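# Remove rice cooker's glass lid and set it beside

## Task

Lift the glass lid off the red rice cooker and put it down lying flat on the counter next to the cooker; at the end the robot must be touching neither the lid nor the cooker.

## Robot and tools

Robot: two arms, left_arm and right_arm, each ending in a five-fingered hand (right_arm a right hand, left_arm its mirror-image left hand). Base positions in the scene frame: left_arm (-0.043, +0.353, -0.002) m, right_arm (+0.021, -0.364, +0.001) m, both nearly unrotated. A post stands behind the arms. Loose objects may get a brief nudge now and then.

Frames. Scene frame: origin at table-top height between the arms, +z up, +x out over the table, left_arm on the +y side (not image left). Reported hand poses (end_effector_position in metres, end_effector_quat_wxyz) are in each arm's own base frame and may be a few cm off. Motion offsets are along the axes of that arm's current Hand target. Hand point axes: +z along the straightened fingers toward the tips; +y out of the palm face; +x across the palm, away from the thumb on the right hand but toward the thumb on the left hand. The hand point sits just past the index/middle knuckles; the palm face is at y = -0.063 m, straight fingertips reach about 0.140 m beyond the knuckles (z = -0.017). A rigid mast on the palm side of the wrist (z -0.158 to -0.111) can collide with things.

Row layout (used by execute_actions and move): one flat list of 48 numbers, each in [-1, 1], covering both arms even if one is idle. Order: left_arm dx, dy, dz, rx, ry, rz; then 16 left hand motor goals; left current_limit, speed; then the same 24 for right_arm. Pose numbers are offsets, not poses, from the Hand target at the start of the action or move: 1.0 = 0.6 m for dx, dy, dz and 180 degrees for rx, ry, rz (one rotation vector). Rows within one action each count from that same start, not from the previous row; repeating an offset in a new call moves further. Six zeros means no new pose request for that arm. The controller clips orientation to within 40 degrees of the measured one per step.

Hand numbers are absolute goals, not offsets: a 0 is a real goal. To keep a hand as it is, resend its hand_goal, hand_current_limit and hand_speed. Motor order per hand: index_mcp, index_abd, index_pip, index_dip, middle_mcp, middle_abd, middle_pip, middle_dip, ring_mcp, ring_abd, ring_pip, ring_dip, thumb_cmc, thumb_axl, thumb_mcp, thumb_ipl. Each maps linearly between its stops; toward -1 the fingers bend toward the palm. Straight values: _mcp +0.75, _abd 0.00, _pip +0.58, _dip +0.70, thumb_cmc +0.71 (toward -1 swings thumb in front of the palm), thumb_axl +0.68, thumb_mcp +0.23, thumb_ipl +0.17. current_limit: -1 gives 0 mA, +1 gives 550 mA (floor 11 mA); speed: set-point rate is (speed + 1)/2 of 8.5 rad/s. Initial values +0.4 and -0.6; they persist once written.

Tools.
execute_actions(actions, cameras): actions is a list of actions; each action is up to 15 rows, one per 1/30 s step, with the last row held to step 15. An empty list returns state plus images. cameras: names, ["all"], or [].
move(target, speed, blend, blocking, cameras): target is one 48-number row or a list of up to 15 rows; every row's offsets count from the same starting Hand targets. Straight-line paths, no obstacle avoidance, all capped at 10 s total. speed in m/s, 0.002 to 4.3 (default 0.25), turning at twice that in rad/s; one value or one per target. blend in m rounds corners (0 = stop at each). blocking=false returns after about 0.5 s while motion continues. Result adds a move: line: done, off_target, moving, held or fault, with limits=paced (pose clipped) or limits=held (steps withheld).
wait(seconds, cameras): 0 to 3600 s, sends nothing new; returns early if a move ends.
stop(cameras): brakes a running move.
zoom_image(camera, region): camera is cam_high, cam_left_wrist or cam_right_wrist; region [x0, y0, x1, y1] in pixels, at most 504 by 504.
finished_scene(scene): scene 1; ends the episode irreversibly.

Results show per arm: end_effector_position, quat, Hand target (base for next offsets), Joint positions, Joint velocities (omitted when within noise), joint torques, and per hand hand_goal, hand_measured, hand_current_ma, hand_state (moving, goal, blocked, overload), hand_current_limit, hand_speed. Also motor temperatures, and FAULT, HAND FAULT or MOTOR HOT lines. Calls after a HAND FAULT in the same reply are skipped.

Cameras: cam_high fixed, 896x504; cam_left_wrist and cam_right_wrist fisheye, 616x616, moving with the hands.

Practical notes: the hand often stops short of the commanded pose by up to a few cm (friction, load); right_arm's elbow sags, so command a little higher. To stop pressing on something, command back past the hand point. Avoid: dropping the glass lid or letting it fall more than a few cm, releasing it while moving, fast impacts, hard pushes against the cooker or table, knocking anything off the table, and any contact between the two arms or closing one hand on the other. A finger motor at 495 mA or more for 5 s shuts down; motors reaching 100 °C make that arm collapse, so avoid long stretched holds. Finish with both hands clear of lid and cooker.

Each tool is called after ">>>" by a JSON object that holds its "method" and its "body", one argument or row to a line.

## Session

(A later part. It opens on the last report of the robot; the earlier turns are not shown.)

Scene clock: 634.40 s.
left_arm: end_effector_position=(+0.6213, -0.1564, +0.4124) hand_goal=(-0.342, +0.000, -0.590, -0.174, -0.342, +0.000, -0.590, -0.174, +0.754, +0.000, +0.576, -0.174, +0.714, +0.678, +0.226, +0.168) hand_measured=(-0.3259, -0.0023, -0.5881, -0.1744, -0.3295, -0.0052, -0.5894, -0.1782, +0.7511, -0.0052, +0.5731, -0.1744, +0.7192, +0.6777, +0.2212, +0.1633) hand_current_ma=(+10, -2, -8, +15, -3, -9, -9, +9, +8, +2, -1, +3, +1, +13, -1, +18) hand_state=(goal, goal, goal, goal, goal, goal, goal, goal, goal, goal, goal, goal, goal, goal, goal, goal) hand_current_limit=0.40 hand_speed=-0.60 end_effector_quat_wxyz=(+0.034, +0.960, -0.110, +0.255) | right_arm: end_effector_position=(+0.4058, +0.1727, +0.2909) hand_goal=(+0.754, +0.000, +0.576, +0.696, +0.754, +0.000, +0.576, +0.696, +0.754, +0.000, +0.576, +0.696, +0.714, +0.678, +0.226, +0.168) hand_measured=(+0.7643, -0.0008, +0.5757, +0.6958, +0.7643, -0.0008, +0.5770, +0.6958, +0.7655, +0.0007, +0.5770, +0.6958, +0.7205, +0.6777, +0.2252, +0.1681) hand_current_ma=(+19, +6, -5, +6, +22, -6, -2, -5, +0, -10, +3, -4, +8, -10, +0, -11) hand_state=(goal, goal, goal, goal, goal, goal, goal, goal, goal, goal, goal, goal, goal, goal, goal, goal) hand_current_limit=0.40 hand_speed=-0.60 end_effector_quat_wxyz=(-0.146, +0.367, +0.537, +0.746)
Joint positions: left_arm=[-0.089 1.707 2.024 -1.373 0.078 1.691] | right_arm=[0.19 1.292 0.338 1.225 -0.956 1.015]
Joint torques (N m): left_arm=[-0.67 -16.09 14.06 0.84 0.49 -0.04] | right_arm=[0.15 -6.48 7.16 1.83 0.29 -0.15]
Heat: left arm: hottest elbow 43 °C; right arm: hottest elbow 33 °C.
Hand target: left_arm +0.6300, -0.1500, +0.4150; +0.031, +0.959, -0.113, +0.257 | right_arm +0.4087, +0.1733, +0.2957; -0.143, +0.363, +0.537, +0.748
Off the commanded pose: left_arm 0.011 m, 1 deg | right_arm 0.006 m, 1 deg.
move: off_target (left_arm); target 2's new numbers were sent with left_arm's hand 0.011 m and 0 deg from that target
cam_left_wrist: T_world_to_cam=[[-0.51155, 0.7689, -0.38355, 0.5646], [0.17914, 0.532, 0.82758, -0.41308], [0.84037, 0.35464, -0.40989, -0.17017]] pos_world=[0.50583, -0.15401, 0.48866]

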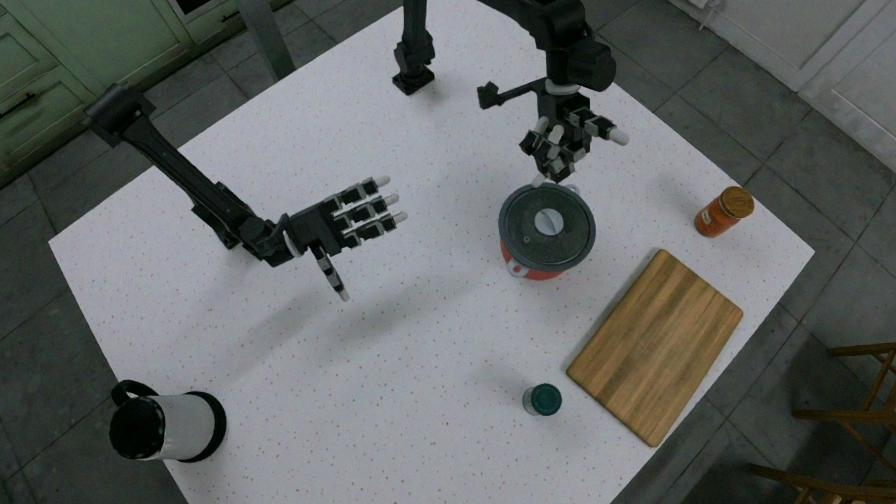

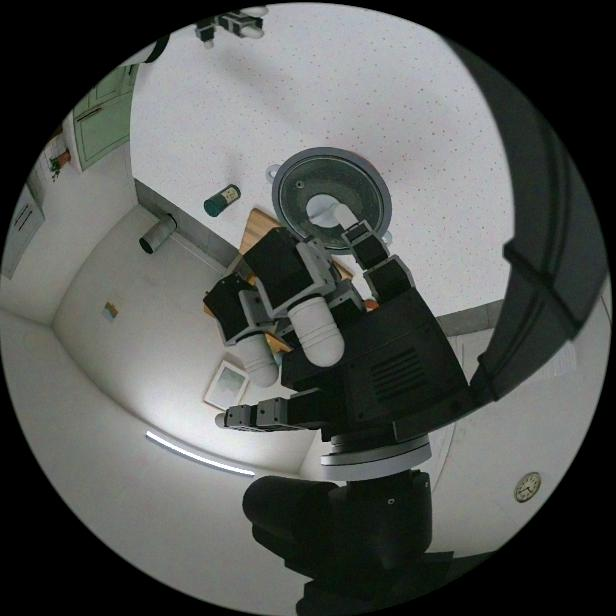

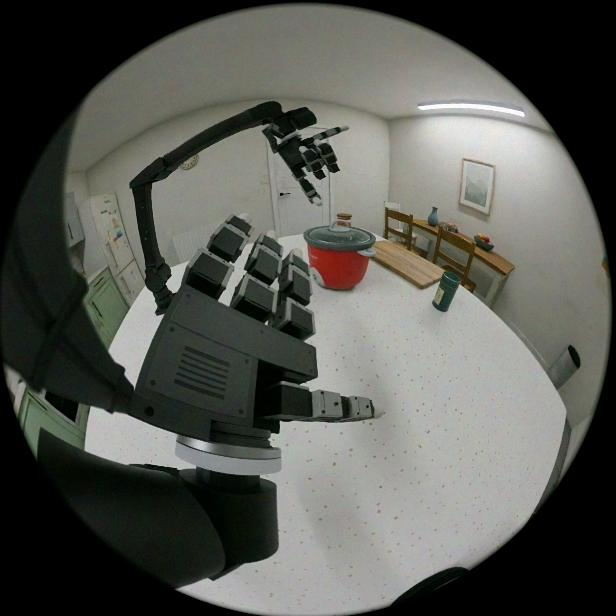

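>>> {"method": "move", "body": {
  "target": [0.0687,-0.0685,0.1087,0,0,0,-0.342,0,-0.59,-0.174,-0.342,0,-0.59,-0.174,0.754,0,0.576,-0.174,0.714,0.678,0.226,0.168,0.4,-0.6,0,0,0,0,0,0,0.754,0,0.576,0.696,0.754,0,0.576,0.696,0.754,0,0.576,0.696,0.714,0.678,0.226,0.168,0.4,-0.6],
  "cameras": ["all"],
  "speed": 0.1
}}

>>> {"method": "zoom_image", "body": {
  "camera": "cam_left_wrist",
  "region": [280, 160, 400, 280]
}}

>>> {"method": "zoom_image", "body": {
  "camera": "cam_right_wrist",
  "region": [290, 180, 390, 280]
}}

>>> {"method": "zoom_image", "body": {
  "camera": "cam_high",
  "region": [500, 150, 610, 260]
}}

Scene clock: 666.97 s.
left_arm: end_effector_position=(+0.6996, -0.1321, +0.3771) hand_goal=(-0.342, +0.000, -0.590, -0.174, -0.342, +0.000, -0.590, -0.174, +0.754, +0.000, +0.576, -0.174, +0.714, +0.678, +0.226, +0.168) hand_measured=(-0.3271, -0.0023, -0.5881, -0.1731, -0.3283, -0.0066, -0.5894, -0.1782, +0.7498, -0.0052, +0.5731, -0.1744, +0.7192, +0.6777, +0.2212, +0.1633) hand_current_ma=(+34, +3, +12, +6, +8, -13, +4, +9, +1, +2, +9, -4, +15, -11, +5, -15) hand_state=(goal, goal, goal, goal, goal, goal, goal, goal, goal, goal, goal, goal, goal, goal, goal, goal) hand_current_limit=0.40 hand_speed=-0.60 end_effector_quat_wxyz=(+0.033, +0.960, -0.109, +0.254) | right_arm: end_effector_position=(+0.4058, +0.1727, +0.2909) hand_goal=(+0.754, +0.000, +0.576, +0.696, +0.754, +0.000, +0.576, +0.696, +0.754, +0.000, +0.576, +0.696, +0.714, +0.678, +0.226, +0.168) hand_measured=(+0.7643, +0.0007, +0.5757, +0.6958, +0.7643, +0.0007, +0.5770, +0.6958, +0.7655, -0.0008, +0.5770, +0.6958, +0.7205, +0.6767, +0.2262, +0.1672) hand_current_ma=(+20, +7, -2, +10, +20, -7, -6, -8, -1, -8, +4, +1, +3, -10, +1, -5) hand_state=(goal, goal, goal, goal, goal, goal, goal, goal, goal, goal, goal, goal, goal, goal, goal, goal) hand_current_limit=0.40 hand_speed=-0.60 end_effector_quat_wxyz=(-0.146, +0.367, +0.537, +0.746)
Joint positions: left_arm=[-0.039 1.926 2.242 -1.377 0.1 1.732] | right_arm=[0.19 1.292 0.338 1.225 -0.956 1.015]
Joint torques (N m): left_arm=[-0.85 -19.6 13.94 0.81 0.54 -0.03] | right_arm=[0.21 -6.42 7.16 1.84 0.29 -0.15]
Heat: left arm: hottest elbow 47 °C; right arm: hottest elbow 33 °C.
Hand target: left_arm +0.7060, -0.1258, +0.3792; +0.031, +0.959, -0.113, +0.257 | right_arm +0.4087, +0.1733, +0.2957; -0.143, +0.363, +0.537, +0.748
Off the commanded pose: left_arm 0.009 m, 1 deg | right_arm 0.006 m, 1 deg.
move: done
cam_left_wrist: T_world_to_cam=[[-0.51447, 0.7675, -0.38244, 0.57385], [0.17848, 0.53206, 0.82768, -0.41036], [0.83873, 0.35756, -0.41071, -0.25725]] pos_world=[0.58422, -0.13011, 0.45346]

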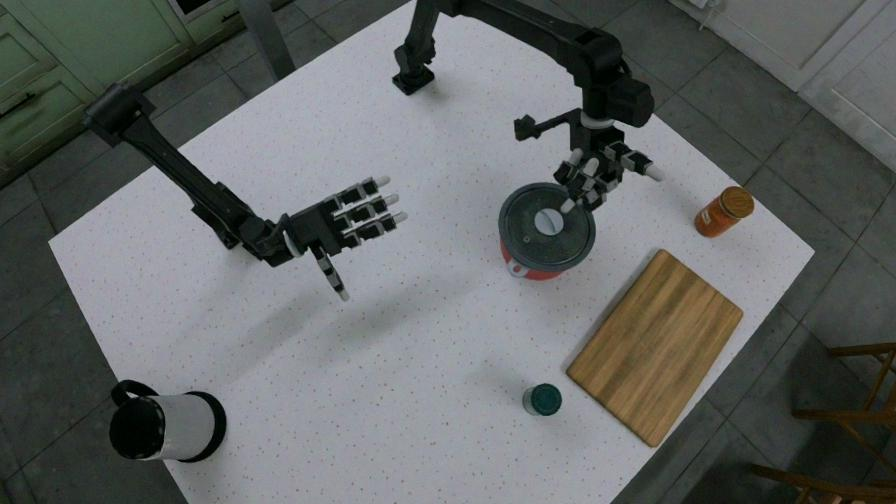

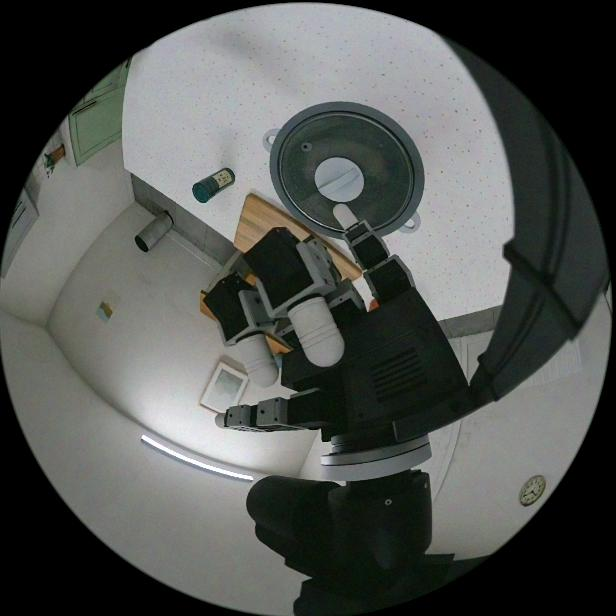

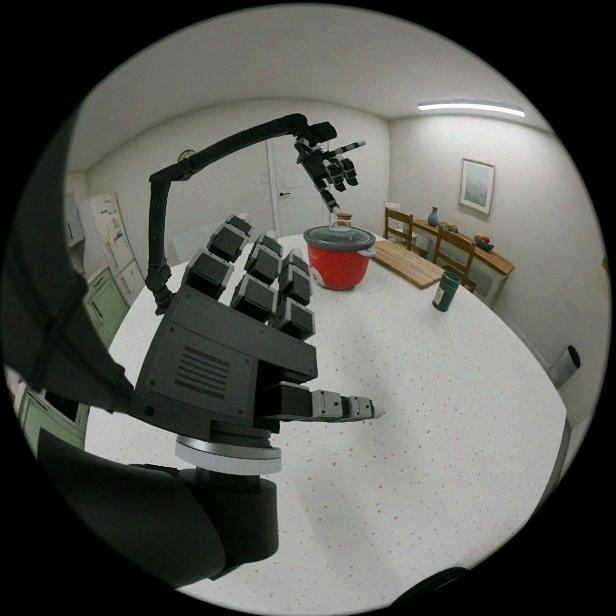

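Scaled by 4.200 from the camera's image (finer frame: 880x880).

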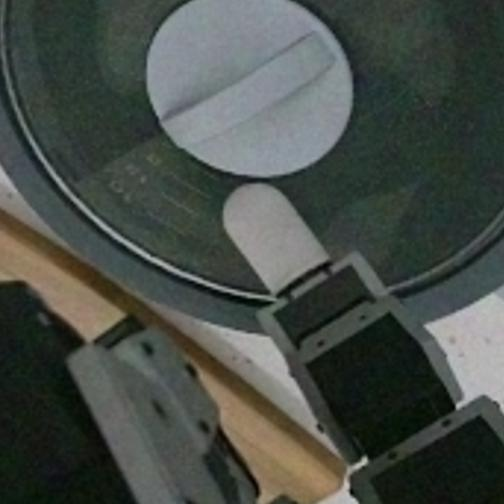

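Scaled by 5.040 from the camera's image (finer frame: 880x880).

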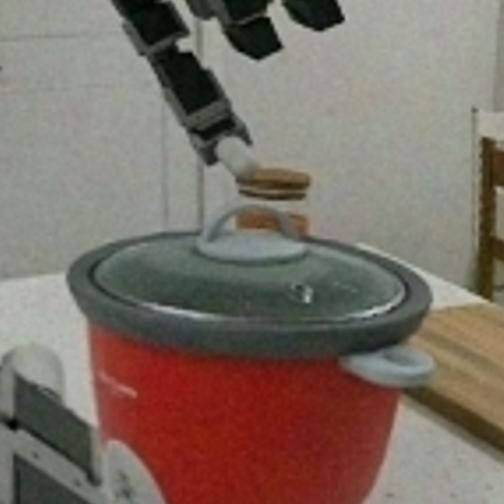

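Scaled by 4.582 from the camera's image (finer frame: 1280x720).

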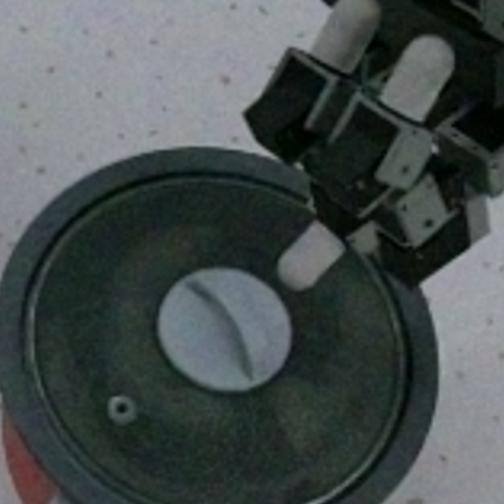

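>>> {"method": "zoom_image", "body": {
  "camera": "cam_right_wrist",
  "region": [322, 200, 362, 240]
}}

Scaled by 12.600 from the camera's image (finer frame: 880x880).

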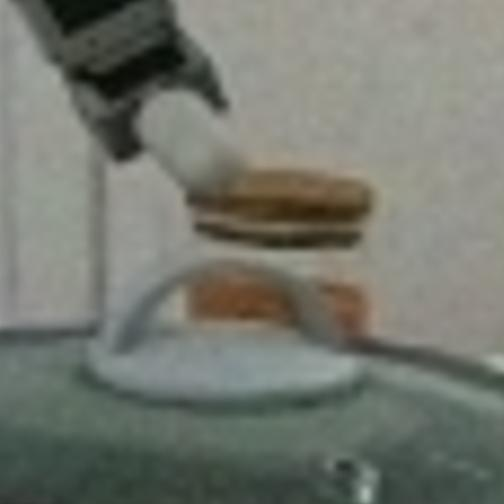

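>>> {"method": "move", "body": {
  "target": [-0.029,0.0215,0.0487,0,0,0,-0.342,0,-0.59,-0.174,-0.342,0,-0.59,-0.174,0.89,0,0.576,-0.464,0.714,0.678,0.226,0.168,0.4,-0.6,0,0,0,0,0,0,0.754,0,0.576,0.696,0.754,0,0.576,0.696,0.754,0,0.576,0.696,0.714,0.678,0.226,0.168,0.4,-0.6],
  "cameras": ["all"],
  "speed": 0.05
}}

>>> {"method": "zoom_image", "body": {
  "camera": "cam_left_wrist",
  "region": [300, 140, 400, 240]
}}

>>> {"method": "zoom_image", "body": {
  "camera": "cam_right_wrist",
  "region": [315, 195, 365, 245]
}}

>>> {"method": "zoom_image", "body": {
  "camera": "cam_high",
  "region": [520, 180, 600, 260]
}}

Scene clock: 767.50 s.
left_arm: end_effector_position=(+0.7018, -0.1316, +0.3411) hand_goal=(-0.342, +0.000, -0.590, -0.174, -0.342, +0.000, -0.590, -0.174, +0.890, +0.000, +0.576, -0.464, +0.714, +0.678, +0.226, +0.168) hand_measured=(-0.3259, -0.0023, -0.5881, -0.1731, -0.3283, -0.0052, -0.5894, -0.1782, +0.8861, -0.0052, +0.5731, -0.4649, +0.7180, +0.6777, +0.2212, +0.1633) hand_current_ma=(+32, +4, +0, +7, +2, +9, +4, +4, +3, +3, -4, +6, +4, +7, +13, -5) hand_state=(goal, goal, goal, goal, goal, goal, goal, goal, goal, goal, goal, goal, goal, goal, goal, goal) hand_current_limit=0.40 hand_speed=-0.60 end_effector_quat_wxyz=(+0.032, +0.962, -0.108, +0.248) | right_arm: end_effector_position=(+0.4058, +0.1727, +0.2909) hand_goal=(+0.754, +0.000, +0.576, +0.696, +0.754, +0.000, +0.576, +0.696, +0.754, +0.000, +0.576, +0.696, +0.714, +0.678, +0.226, +0.168) hand_measured=(+0.7655, +0.0007, +0.5770, +0.6958, +0.7655, -0.0008, +0.5770, +0.6958, +0.7643, +0.0007, +0.5770, +0.6958, +0.7205, +0.6777, +0.2252, +0.1681) hand_current_ma=(+21, +7, -6, +9, +19, -6, -3, -6, +2, -7, +1, +0, +5, -10, -2, -9) hand_state=(goal, goal, goal, goal, goal, goal, goal, goal, goal, goal, goal, goal, goal, goal, goal, goal) hand_current_limit=0.40 hand_speed=-0.60 end_effector_quat_wxyz=(-0.146, +0.367, +0.537, +0.746)
Joint positions: left_arm=[-0.039 1.91 2.125 -1.29 0.096 1.732] | right_arm=[0.19 1.292 0.338 1.225 -0.956 1.015]
Joint torques (N m): left_arm=[-2.55 -21.71 10.55 1.85 0.31 -0.2] | right_arm=[0.21 -6.48 7.15 1.83 0.29 -0.15]
Motor temperatures (°C): left_arm=[26 33 49 28 29 29] | right_arm=[30 27 33 25 27 26]
Heat: left arm: hottest elbow 49 °C; right arm: hottest elbow 33 °C.
Hand target: left_arm +0.7026, -0.1383, +0.3452; +0.031, +0.959, -0.113, +0.257 | right_arm +0.4087, +0.1733, +0.2957; -0.143, +0.363, +0.537, +0.748
Off the commanded pose: left_arm 0.008 m, 1 deg | right_arm 0.006 m, 1 deg.
move: done
cam_left_wrist: T_world_to_cam=[[-0.52103, 0.76802, -0.3724, 0.56205], [0.18873, 0.52916, 0.82727, -0.38862], [0.83241, 0.36075, -0.42065, -0.26589]] pos_world=[0.58752, -0.13011, 0.41895]

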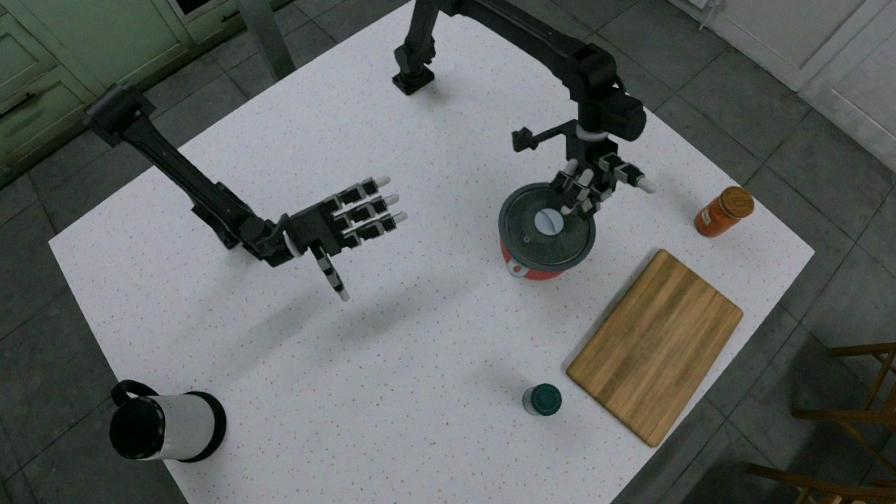

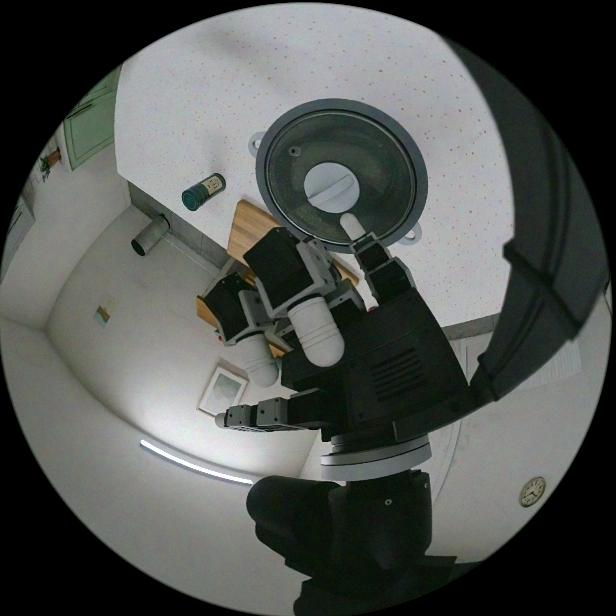

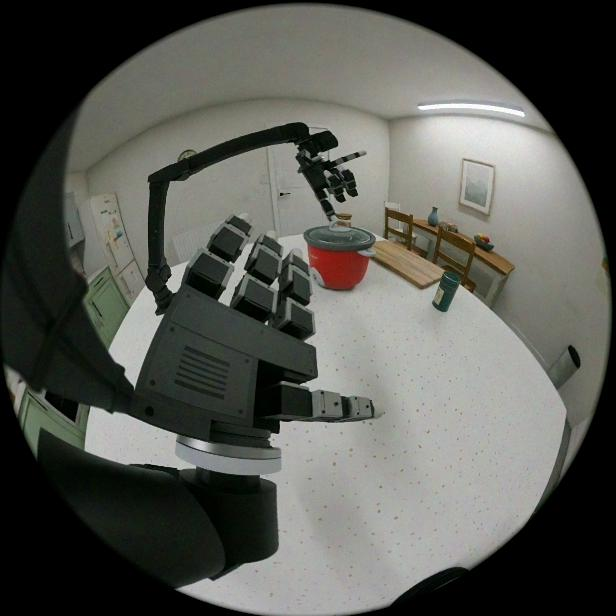

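Scaled by 5.040 from the camera's image (finer frame: 880x880).

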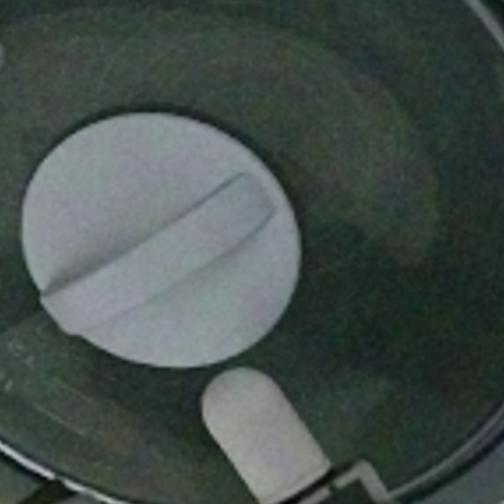

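Scaled by 10.080 from the camera's image (finer frame: 880x880).

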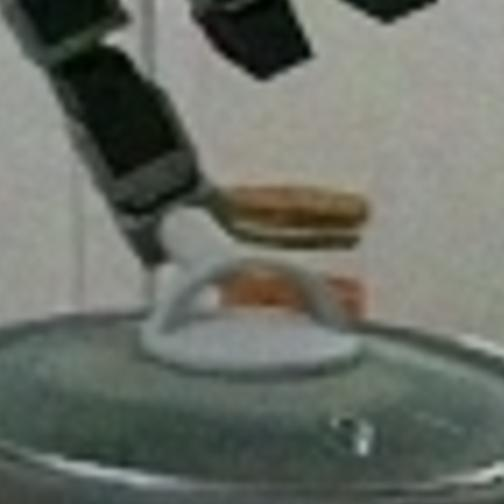

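Scaled by 6.300 from the camera's image (finer frame: 1280x720).

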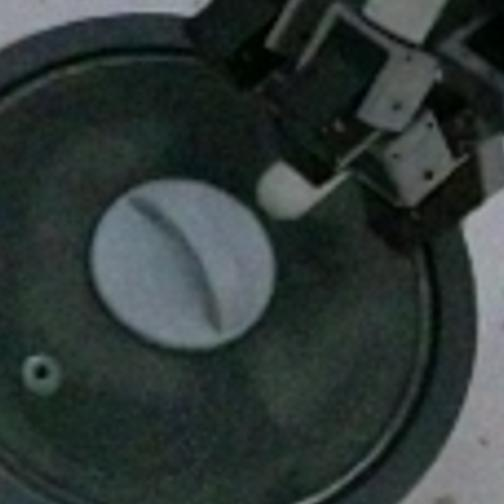

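>>> {"method": "move", "body": {
  "target": [-0.0057,0.0303,0.014,0,0,0,-0.342,0,-0.59,-0.174,-0.342,0,-0.59,-0.174,0.89,0,0.576,-0.464,0.714,0.678,0.226,0.168,0.4,-0.6,0,0,0,0,0,0,0.754,0,0.576,0.696,0.754,0,0.576,0.696,0.754,0,0.576,0.696,0.714,0.678,0.226,0.168,0.4,-0.6],
  "cameras": ["all"],
  "speed": 0.05
}}

>>> {"method": "zoom_image", "body": {
  "camera": "cam_left_wrist",
  "region": [300, 140, 400, 240]
}}

>>> {"method": "zoom_image", "body": {
  "camera": "cam_right_wrist",
  "region": [320, 200, 360, 240]
}}

>>> {"method": "zoom_image", "body": {
  "camera": "cam_high",
  "region": [520, 180, 600, 260]
}}

Scene clock: 791.50 s.
left_arm: end_effector_position=(+0.6979, -0.1462, +0.3360) hand_goal=(-0.342, +0.000, -0.590, -0.174, -0.342, +0.000, -0.590, -0.174, +0.890, +0.000, +0.576, -0.464, +0.714, +0.678, +0.226, +0.168) hand_measured=(-0.3259, -0.0023, -0.5881, -0.1731, -0.3295, -0.0052, -0.5881, -0.1795, +0.8958, -0.0052, +0.5782, -0.4687, +0.7180, +0.6777, +0.2222, +0.1633) hand_current_ma=(+27, +5, +7, -4, +4, +10, -13, +14, +1, -9, +5, -11, +21, +8, +6, +9) hand_state=(goal, goal, goal, goal, goal, goal, goal, goal, goal, goal, goal, goal, goal, goal, goal, goal) hand_current_limit=0.40 hand_speed=-0.60 end_effector_quat_wxyz=(+0.026, +0.960, -0.115, +0.252) | right_arm: end_effector_position=(+0.4058, +0.1727, +0.2909) hand_goal=(+0.754, +0.000, +0.576, +0.696, +0.754, +0.000, +0.576, +0.696, +0.754, +0.000, +0.576, +0.696, +0.714, +0.678, +0.226, +0.168) hand_measured=(+0.7643, -0.0008, +0.5770, +0.6958, +0.7643, +0.0007, +0.5770, +0.6958, +0.7655, -0.0008, +0.5770, +0.6958, +0.7205, +0.6777, +0.2252, +0.1681) hand_current_ma=(+20, +7, -11, +8, +18, -6, -2, -4, +3, -4, +4, -2, +5, -6, -1, -10) hand_state=(goal, goal, goal, goal, goal, goal, goal, goal, goal, goal, goal, goal, goal, goal, goal, goal) hand_current_limit=0.40 hand_speed=-0.60 end_effector_quat_wxyz=(-0.146, +0.367, +0.537, +0.746)
Joint positions: left_arm=[-0.064 1.893 2.086 -1.257 0.077 1.726] | right_arm=[0.19 1.292 0.338 1.225 -0.956 1.015]
Joint torques (N m): left_arm=[-2.96 -21.3 10.15 1.85 0.47 -0.38] | right_arm=[0.21 -6.48 7.15 1.85 0.29 -0.15]
Heat: left arm: hottest elbow 47 °C; right arm: hottest elbow 33 °C.
Hand target: left_arm +0.6994, -0.1565, +0.3364; +0.031, +0.959, -0.113, +0.257 | right_arm +0.4087, +0.1733, +0.2957; -0.143, +0.363, +0.537, +0.748
Off the commanded pose: left_arm 0.010 m, 1 deg | right_arm 0.006 m, 1 deg.
move: done
cam_left_wrist: T_world_to_cam=[[-0.50848, 0.7786, -0.36773, 0.56062], [0.18548, 0.51608, 0.83622, -0.3786], [0.84086, 0.357, -0.40683, -0.2706]] pos_world=[0.58283, -0.14451, 0.41266]

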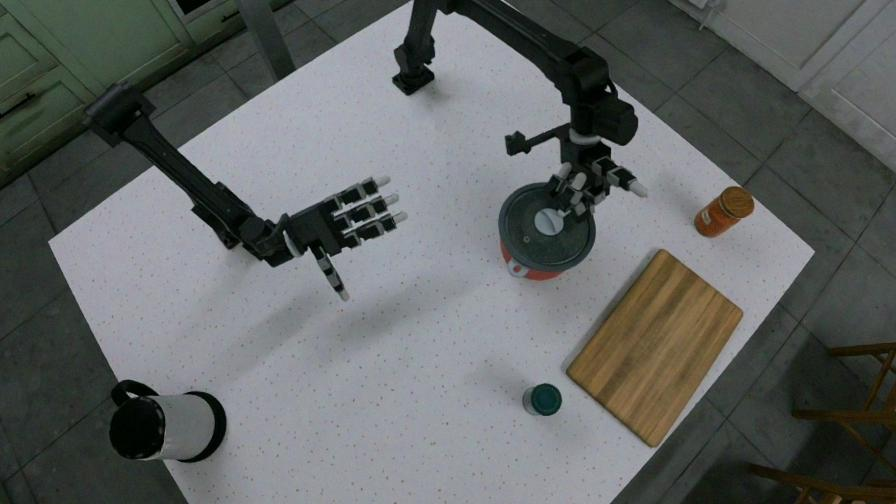

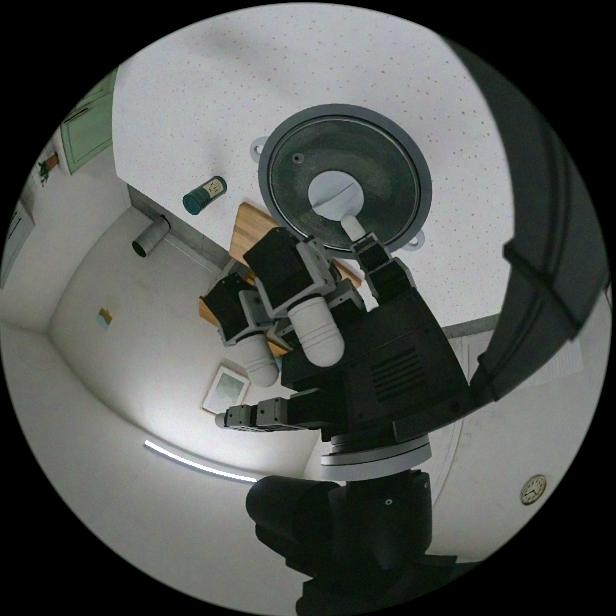

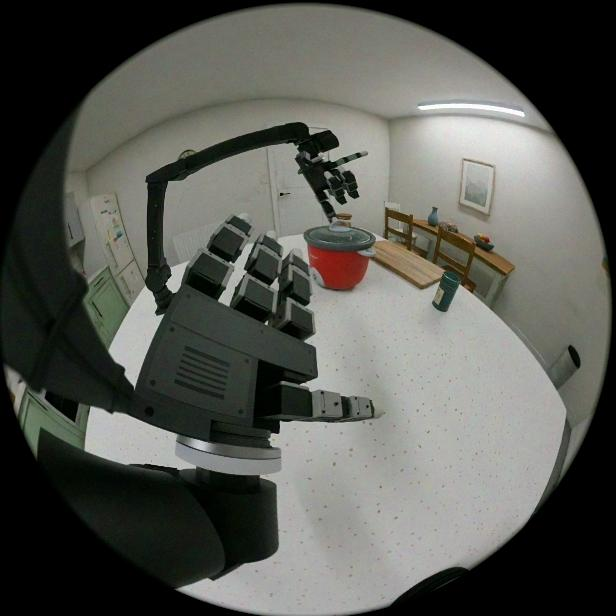

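Scaled by 5.040 from the camera's image (finer frame: 880x880).

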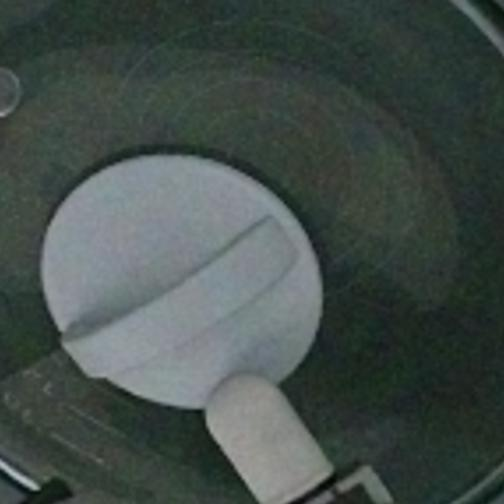

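Scaled by 12.600 from the camera's image (finer frame: 880x880).

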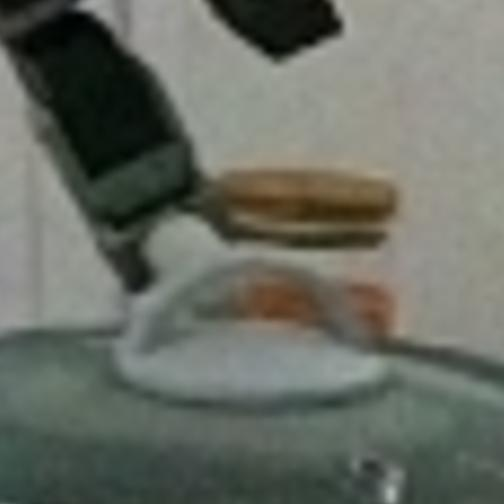

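Scaled by 6.300 from the camera's image (finer frame: 1280x720).

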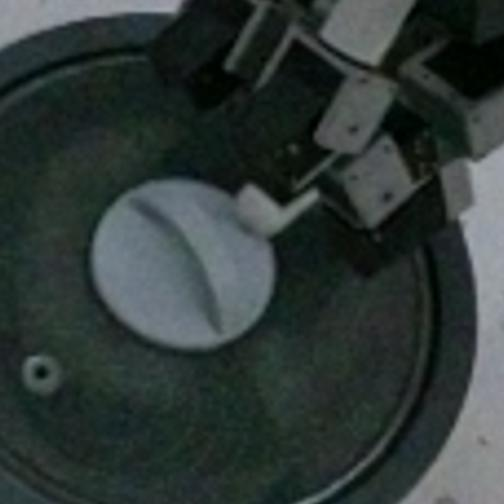

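>>> {"method": "move", "body": {
  "target": [-0.0137,0.0007,0.0171,0,0,0,-0.342,0,-0.59,-0.174,-0.342,0,-0.59,-0.174,0.89,0,0.576,-0.464,0.714,0.678,0.226,0.168,0.4,-0.6,0,0,0,0,0,0,0.754,0,0.576,0.696,0.754,0,0.576,0.696,0.754,0,0.576,0.696,0.714,0.678,0.226,0.168,0.4,-0.6],
  "cameras": ["all"],
  "speed": 0.05
}}

>>> {"method": "zoom_image", "body": {
  "camera": "cam_left_wrist",
  "region": [300, 140, 400, 240]
}}

>>> {"method": "zoom_image", "body": {
  "camera": "cam_right_wrist",
  "region": [320, 200, 360, 240]
}}

>>> {"method": "zoom_image", "body": {
  "camera": "cam_high",
  "region": [520, 180, 600, 260]
}}

Scene clock: 821.37 s.
left_arm: end_effector_position=(+0.6953, -0.1459, +0.3345) hand_goal=(-0.342, +0.000, -0.590, -0.174, -0.342, +0.000, -0.590, -0.174, +0.890, +0.000, +0.576, -0.464, +0.714, +0.678, +0.226, +0.168) hand_measured=(-0.3259, -0.0023, -0.5894, -0.1744, -0.3283, -0.0052, -0.5894, -0.1795, +0.8970, +0.0036, +0.5731, -0.4725, +0.7180, +0.6777, +0.2212, +0.1633) hand_current_ma=(+10, -9, -4, +10, +6, -16, +2, +0, +8, +3, +5, -6, +1, -2, +13, +1) hand_state=(goal, goal, goal, goal, goal, goal, goal, goal, goal, goal, goal, goal, goal, goal, goal, goal) hand_current_limit=0.40 hand_speed=-0.60 end_effector_quat_wxyz=(+0.025, +0.958, -0.115, +0.262) | right_arm: end_effector_position=(+0.4058, +0.1727, +0.2909) hand_goal=(+0.754, +0.000, +0.576, +0.696, +0.754, +0.000, +0.576, +0.696, +0.754, +0.000, +0.576, +0.696, +0.714, +0.678, +0.226, +0.168) hand_measured=(+0.7643, +0.0007, +0.5770, +0.6958, +0.7655, -0.0008, +0.5770, +0.6958, +0.7643, -0.0008, +0.5770, +0.6958, +0.7205, +0.6767, +0.2262, +0.1672) hand_current_ma=(+19, +4, -4, +9, +19, -5, -6, -6, +1, -10, +5, -3, +9, -10, +1, -15) hand_state=(goal, goal, goal, goal, goal, goal, goal, goal, goal, goal, goal, goal, goal, goal, goal, goal) hand_current_limit=0.40 hand_speed=-0.60 end_effector_quat_wxyz=(-0.146, +0.367, +0.537, +0.746)
Joint positions: left_arm=[-0.064 1.867 2.038 -1.212 0.077 1.725] | right_arm=[0.19 1.292 0.338 1.225 -0.956 1.015]
Joint torques (N m): left_arm=[-2.96 -19.96 9.66 1.77 0.48 -0.39] | right_arm=[0.15 -6.48 7.15 1.84 0.29 -0.15]
Heat: left arm: hottest elbow 45 °C; right arm: hottest elbow 33 °C.
Hand target: left_arm +0.6974, -0.1564, +0.3231; +0.031, +0.959, -0.113, +0.257 | right_arm +0.4087, +0.1733, +0.2957; -0.143, +0.363, +0.537, +0.748
Off the commanded pose: left_arm 0.015 m, 1 deg | right_arm 0.006 m, 1 deg.
move: off_target (left_arm)
cam_left_wrist: T_world_to_cam=[[-0.50103, 0.77793, -0.37919, 0.55705], [0.16728, 0.51695, 0.83951, -0.3654], [0.84911, 0.35719, -0.38914, -0.28066]] pos_world=[0.57854, -0.14421, 0.40877]

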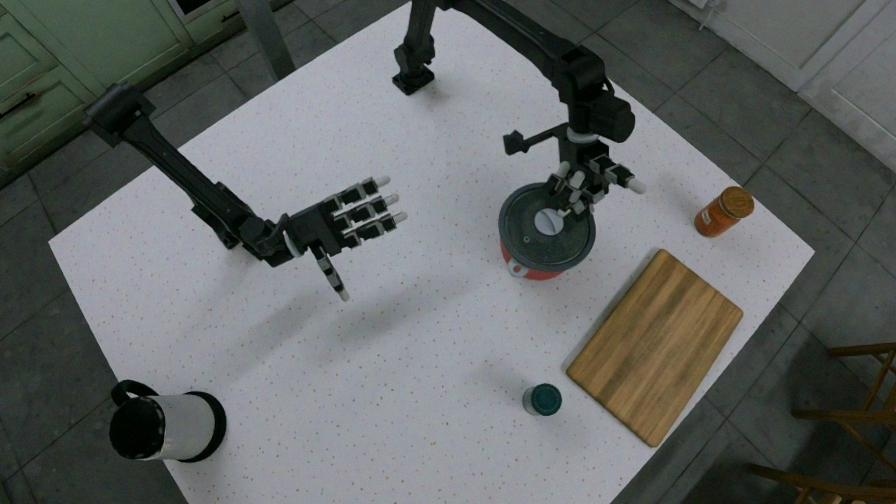

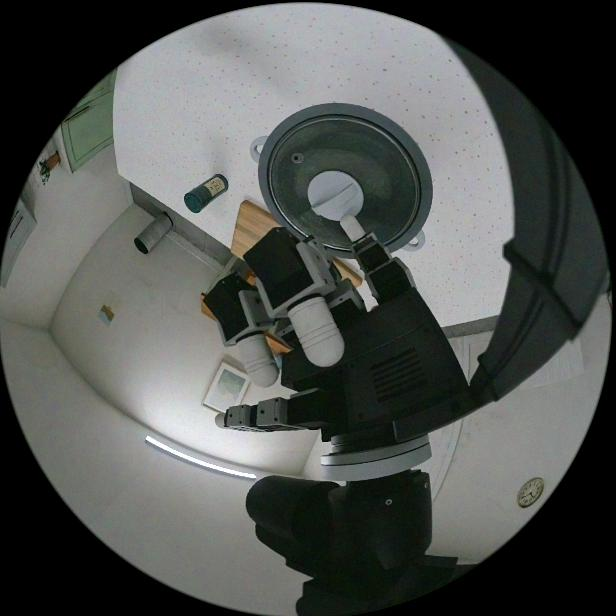

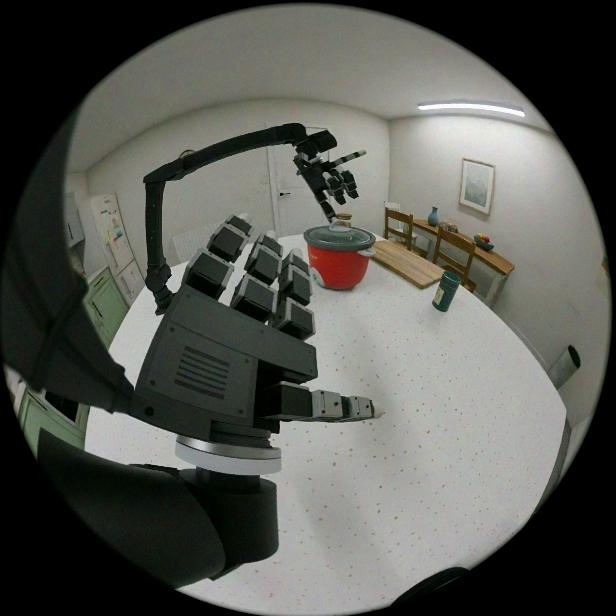

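Scaled by 5.040 from the camera's image (finer frame: 880x880).

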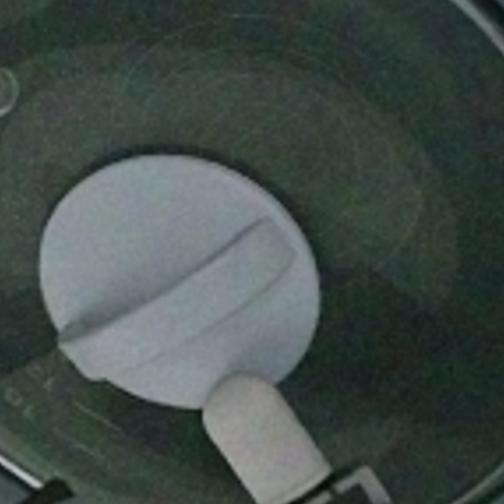

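Scaled by 12.600 from the camera's image (finer frame: 880x880).

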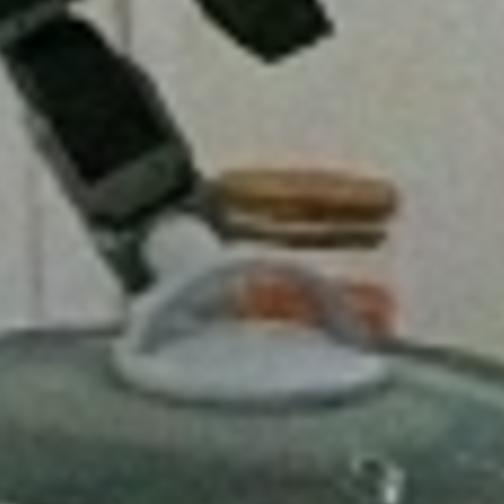

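Scaled by 6.300 from the camera's image (finer frame: 1280x720).

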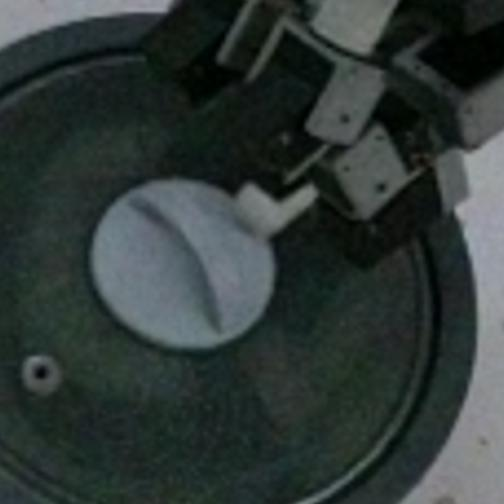

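>>> {"method": "move", "body": {
  "target": [0.0083,0,-0.0144,0,0,0,-0.342,0,-0.59,-0.174,-0.342,0,-0.59,-0.174,0.89,0,0.576,-0.464,0.714,0.678,0.226,0.168,0.4,-0.6,0,0,0,0,0,0,0.754,0,0.576,0.696,0.754,0,0.576,0.696,0.754,0,0.576,0.696,0.714,0.678,0.226,0.168,0.4,-0.6],
  "speed": 0.05
}}

Scene clock: 871.07 s.
left_arm: end_effector_position=(+0.6953, -0.1459, +0.3345) hand_goal=(-0.342, +0.000, -0.590, -0.174, -0.342, +0.000, -0.590, -0.174, +0.890, +0.000, +0.576, -0.464, +0.714, +0.678, +0.226, +0.168) hand_measured=(-0.3259, -0.0023, -0.5881, -0.1744, -0.3283, -0.0052, -0.5894, -0.1782, +0.8970, +0.0051, +0.5731, -0.4725, +0.7180, +0.6777, +0.2212, +0.1633) hand_current_ma=(+29, -9, -5, +16, +17, -1, -9, +0, +9, -4, +17, -9, +18, -6, +6, +2) hand_state=(goal, goal, goal, goal, goal, goal, goal, goal, goal, goal, goal, goal, goal, goal, goal, goal) hand_current_limit=0.40 hand_speed=-0.60 end_effector_quat_wxyz=(+0.025, +0.958, -0.115, +0.262) | right_arm: end_effector_position=(+0.4058, +0.1727, +0.2909) hand_goal=(+0.754, +0.000, +0.576, +0.696, +0.754, +0.000, +0.576, +0.696, +0.754, +0.000, +0.576, +0.696, +0.714, +0.678, +0.226, +0.168) hand_measured=(+0.7655, +0.0007, +0.5770, +0.6958, +0.7655, +0.0007, +0.5757, +0.6958, +0.7643, -0.0008, +0.5770, +0.6958, +0.7205, +0.6767, +0.2262, +0.1681) hand_current_ma=(+20, +7, -5, +7, +22, -6, -4, -6, +3, -9, +4, -2, +4, -10, +0, -12) hand_state=(goal, goal, goal, goal, goal, goal, goal, goal, goal, goal, goal, goal, goal, goal, goal, goal) hand_current_limit=0.40 hand_speed=-0.60 end_effector_quat_wxyz=(-0.146, +0.367, +0.537, +0.746)
Joint positions: left_arm=[-0.064 1.867 2.038 -1.212 0.077 1.725] | right_arm=[0.19 1.292 0.338 1.225 -0.956 1.015]
Joint torques (N m): left_arm=[-2.96 -19.66 12.48 0.77 0.48 -0.4] | right_arm=[0.21 -6.48 7.15 1.84 0.29 -0.15]
Motor temperatures (°C): left_arm=[26 38 41 29 29 29] | right_arm=[30 27 34 25 27 26]
Heat: left arm: hottest elbow 41 °C; right arm: hottest elbow 34 °C.
Hand target: left_arm +0.6974, -0.1564, +0.3331; +0.031, +0.959, -0.113, +0.257 | right_arm +0.4087, +0.1733, +0.2957; -0.143, +0.363, +0.537, +0.748
Off the commanded pose: left_arm 0.011 m, 1 deg | right_arm 0.006 m, 1 deg.
move: off_target (left_arm)

>>> {"method": "move", "body": {
  "target": [0.0075,0,-0.013,0,0,0,-0.342,0,-0.59,-0.174,-0.342,0,-0.59,-0.174,0.89,0,0.576,-0.464,0.714,0.678,0.226,0.168,0.4,-0.6,0,0,0,0,0,0,0.754,0,0.576,0.696,0.754,0,0.576,0.696,0.754,0,0.576,0.696,0.714,0.678,0.226,0.168,0.4,-0.6],
  "speed": 0.05
}}

Scene clock: 875.30 s.
left_arm: end_effector_position=(+0.6914, -0.1459, +0.3361) hand_goal=(-0.342, +0.000, -0.590, -0.174, -0.342, +0.000, -0.590, -0.174, +0.890, +0.000, +0.576, -0.464, +0.714, +0.678, +0.226, +0.168) hand_measured=(-0.3271, -0.0008, -0.5894, -0.1731, -0.3283, -0.0052, -0.5894, -0.1782, +0.8885, +0.0065, +0.5782, -0.4674, +0.7180, +0.6777, +0.2212, +0.1633) hand_current_ma=(+13, +7, +2, +15, +1, +0, +2, +5, +8, +12, +8, +6, +8, +6, -3, +8) hand_state=(goal, goal, goal, goal, goal, goal, goal, goal, goal, goal, goal, goal, goal, goal, goal, goal) hand_current_limit=0.40 hand_speed=-0.60 end_effector_quat_wxyz=(+0.026, +0.960, -0.114, +0.254) | right_arm: end_effector_position=(+0.4058, +0.1727, +0.2909) hand_goal=(+0.754, +0.000, +0.576, +0.696, +0.754, +0.000, +0.576, +0.696, +0.754, +0.000, +0.576, +0.696, +0.714, +0.678, +0.226, +0.168) hand_measured=(+0.7655, -0.0008, +0.5757, +0.6958, +0.7655, +0.0007, +0.5770, +0.6958, +0.7655, -0.0008, +0.5757, +0.6958, +0.7205, +0.6767, +0.2252, +0.1681) hand_current_ma=(+19, +6, -9, +9, +20, -6, -5, -8, +3, -9, +3, +1, +6, -9, +2, -11) hand_state=(goal, goal, goal, goal, goal, goal, goal, goal, goal, goal, goal, goal, goal, goal, goal, goal) hand_current_limit=0.40 hand_speed=-0.60 end_effector_quat_wxyz=(-0.146, +0.367, +0.537, +0.746)
Joint positions: left_arm=[-0.065 1.867 2.047 -1.239 0.077 1.723] | right_arm=[0.19 1.292 0.338 1.225 -0.956 1.015]
Joint torques (N m): left_arm=[-2.9 -19.31 14.22 0.8 0.5 -0.37] | right_arm=[0.15 -6.48 7.16 1.84 0.29 -0.15]
Heat: left arm: hottest elbow 41 °C; right arm: hottest elbow 34 °C.
Hand target: left_arm +0.6975, -0.1563, +0.3421; +0.031, +0.959, -0.113, +0.257 | right_arm +0.4087, +0.1733, +0.2957; -0.143, +0.363, +0.537, +0.748
Off the commanded pose: left_arm 0.014 m, 1 deg | right_arm 0.006 m, 1 deg.
move: off_target (left_arm)

>>> {"method": "move", "body": {
  "target": [0,0,0,0,0,0,-0.342,0,-0.59,-0.174,-0.342,0,-0.59,-0.174,0.74,0,0.576,-0.304,0.714,0.678,0.226,0.168,0.4,-0.92,0,0,0,0,0,0,0.754,0,0.576,0.696,0.754,0,0.576,0.696,0.754,0,0.576,0.696,0.714,0.678,0.226,0.168,0.4,-0.6],
  "cameras": ["all"]
}}

>>> {"method": "zoom_image", "body": {
  "camera": "cam_left_wrist",
  "region": [300, 140, 400, 240]
}}

>>> {"method": "zoom_image", "body": {
  "camera": "cam_right_wrist",
  "region": [320, 200, 360, 240]
}}

>>> {"method": "zoom_image", "body": {
  "camera": "cam_high",
  "region": [520, 180, 600, 260]
}}

Scene clock: 894.17 s.
left_arm: end_effector_position=(+0.6926, -0.1451, +0.3404) hand_goal=(-0.342, +0.000, -0.590, -0.174, -0.342, +0.000, -0.590, -0.174, +0.740, +0.000, +0.576, -0.304, +0.714, +0.678, +0.226, +0.168) hand_measured=(-0.3259, -0.0023, -0.5881, -0.1731, -0.3283, -0.0052, -0.5894, -0.1795, +0.7752, +0.0051, +0.5782, -0.3158, +0.7180, +0.6767, +0.2222, +0.1633) hand_current_ma=(+25, -2, +4, +6, +9, -6, -3, +10, +47, +6, +13, -14, -2, +0, +5, +0) hand_state=(goal, goal, goal, goal, goal, goal, goal, goal, blocked, goal, goal, goal, goal, goal, goal, goal) hand_current_limit=0.40 hand_speed=-0.92 end_effector_quat_wxyz=(+0.023, +0.959, -0.113, +0.258) | right_arm: end_effector_position=(+0.4058, +0.1727, +0.2909) hand_goal=(+0.754, +0.000, +0.576, +0.696, +0.754, +0.000, +0.576, +0.696, +0.754, +0.000, +0.576, +0.696, +0.714, +0.678, +0.226, +0.168) hand_measured=(+0.7643, -0.0008, +0.5770, +0.6958, +0.7655, +0.0007, +0.5770, +0.6958, +0.7655, -0.0008, +0.5770, +0.6958, +0.7205, +0.6777, +0.2262, +0.1672) hand_current_ma=(+18, +6, -7, +4, +20, -5, -2, -6, +2, -6, +9, +0, +6, -11, -3, -9) hand_state=(goal, goal, goal, goal, goal, goal, goal, goal, goal, goal, goal, goal, goal, goal, goal, goal) hand_current_limit=0.40 hand_speed=-0.60 end_effector_quat_wxyz=(-0.146, +0.367, +0.537, +0.746)
Joint positions: left_arm=[-0.065 1.867 2.057 -1.241 0.071 1.723] | right_arm=[0.19 1.292 0.338 1.225 -0.956 1.015]
Joint torques (N m): left_arm=[-2.9 -19.25 13.45 0.84 0.69 -0.37] | right_arm=[0.21 -6.48 7.16 1.85 0.29 -0.15]
Motor temperatures (°C): left_arm=[26 38 46 29 29 29] | right_arm=[30 27 34 25 27 26]
Heat: left arm: hottest elbow 46 °C; right arm: hottest elbow 34 °C.
Hand target: left_arm +0.6975, -0.1563, +0.3421; +0.031, +0.959, -0.113, +0.257 | right_arm +0.4087, +0.1733, +0.2957; -0.143, +0.363, +0.537, +0.748
Off the commanded pose: left_arm 0.012 m, 1 deg | right_arm 0.006 m, 1 deg.
move: done
cam_left_wrist: T_world_to_cam=[[-0.50791, 0.77704, -0.3718, 0.55938], [0.17223, 0.51451, 0.84001, -0.37418], [0.84402, 0.36261, -0.39516, -0.2701]] pos_world=[0.57653, -0.1442, 0.41557]

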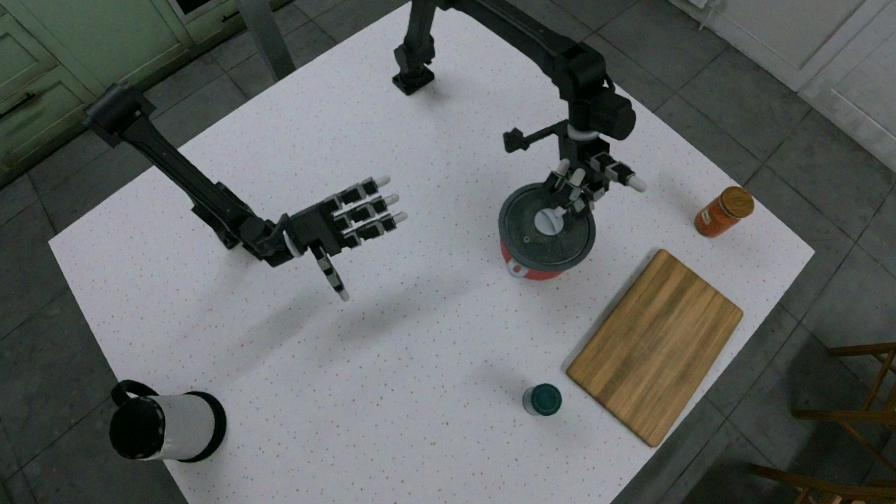

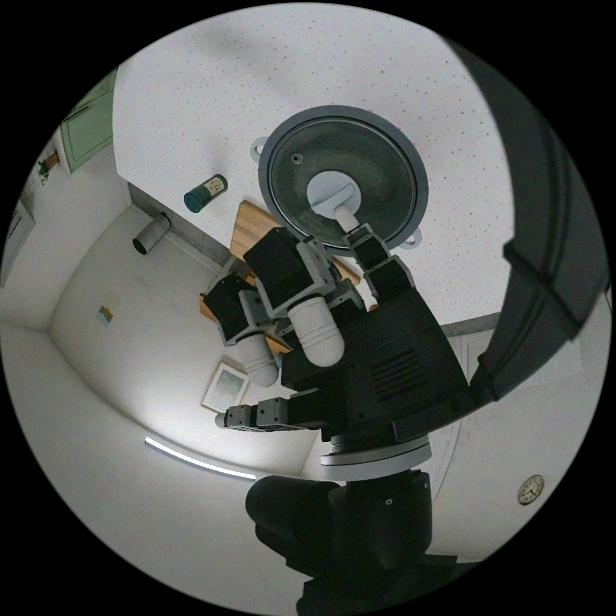

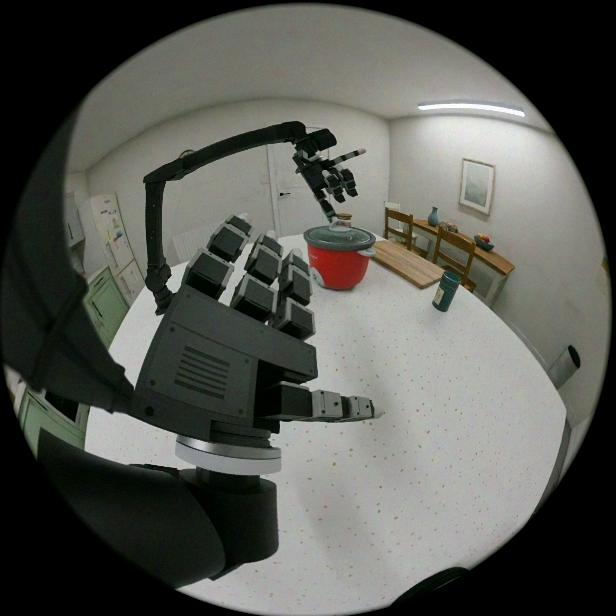

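Scaled by 5.040 from the camera's image (finer frame: 880x880).

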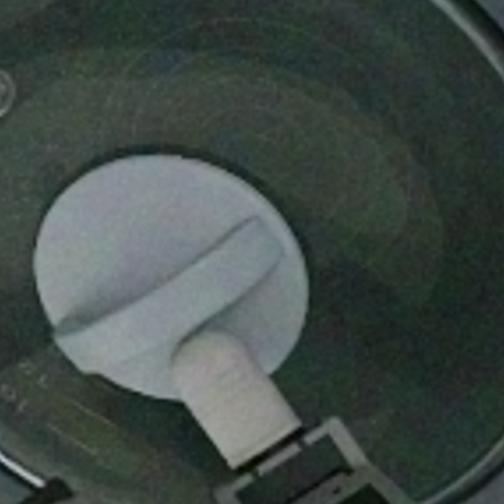

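Scaled by 12.600 from the camera's image (finer frame: 880x880).

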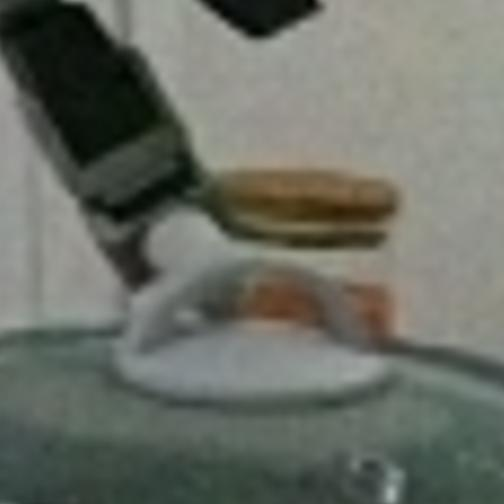

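Scaled by 6.300 from the camera's image (finer frame: 1280x720).

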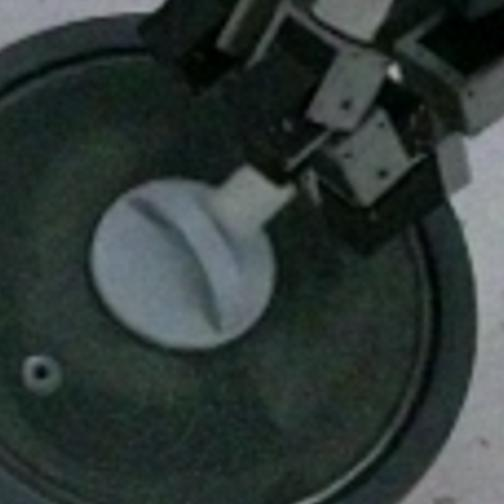

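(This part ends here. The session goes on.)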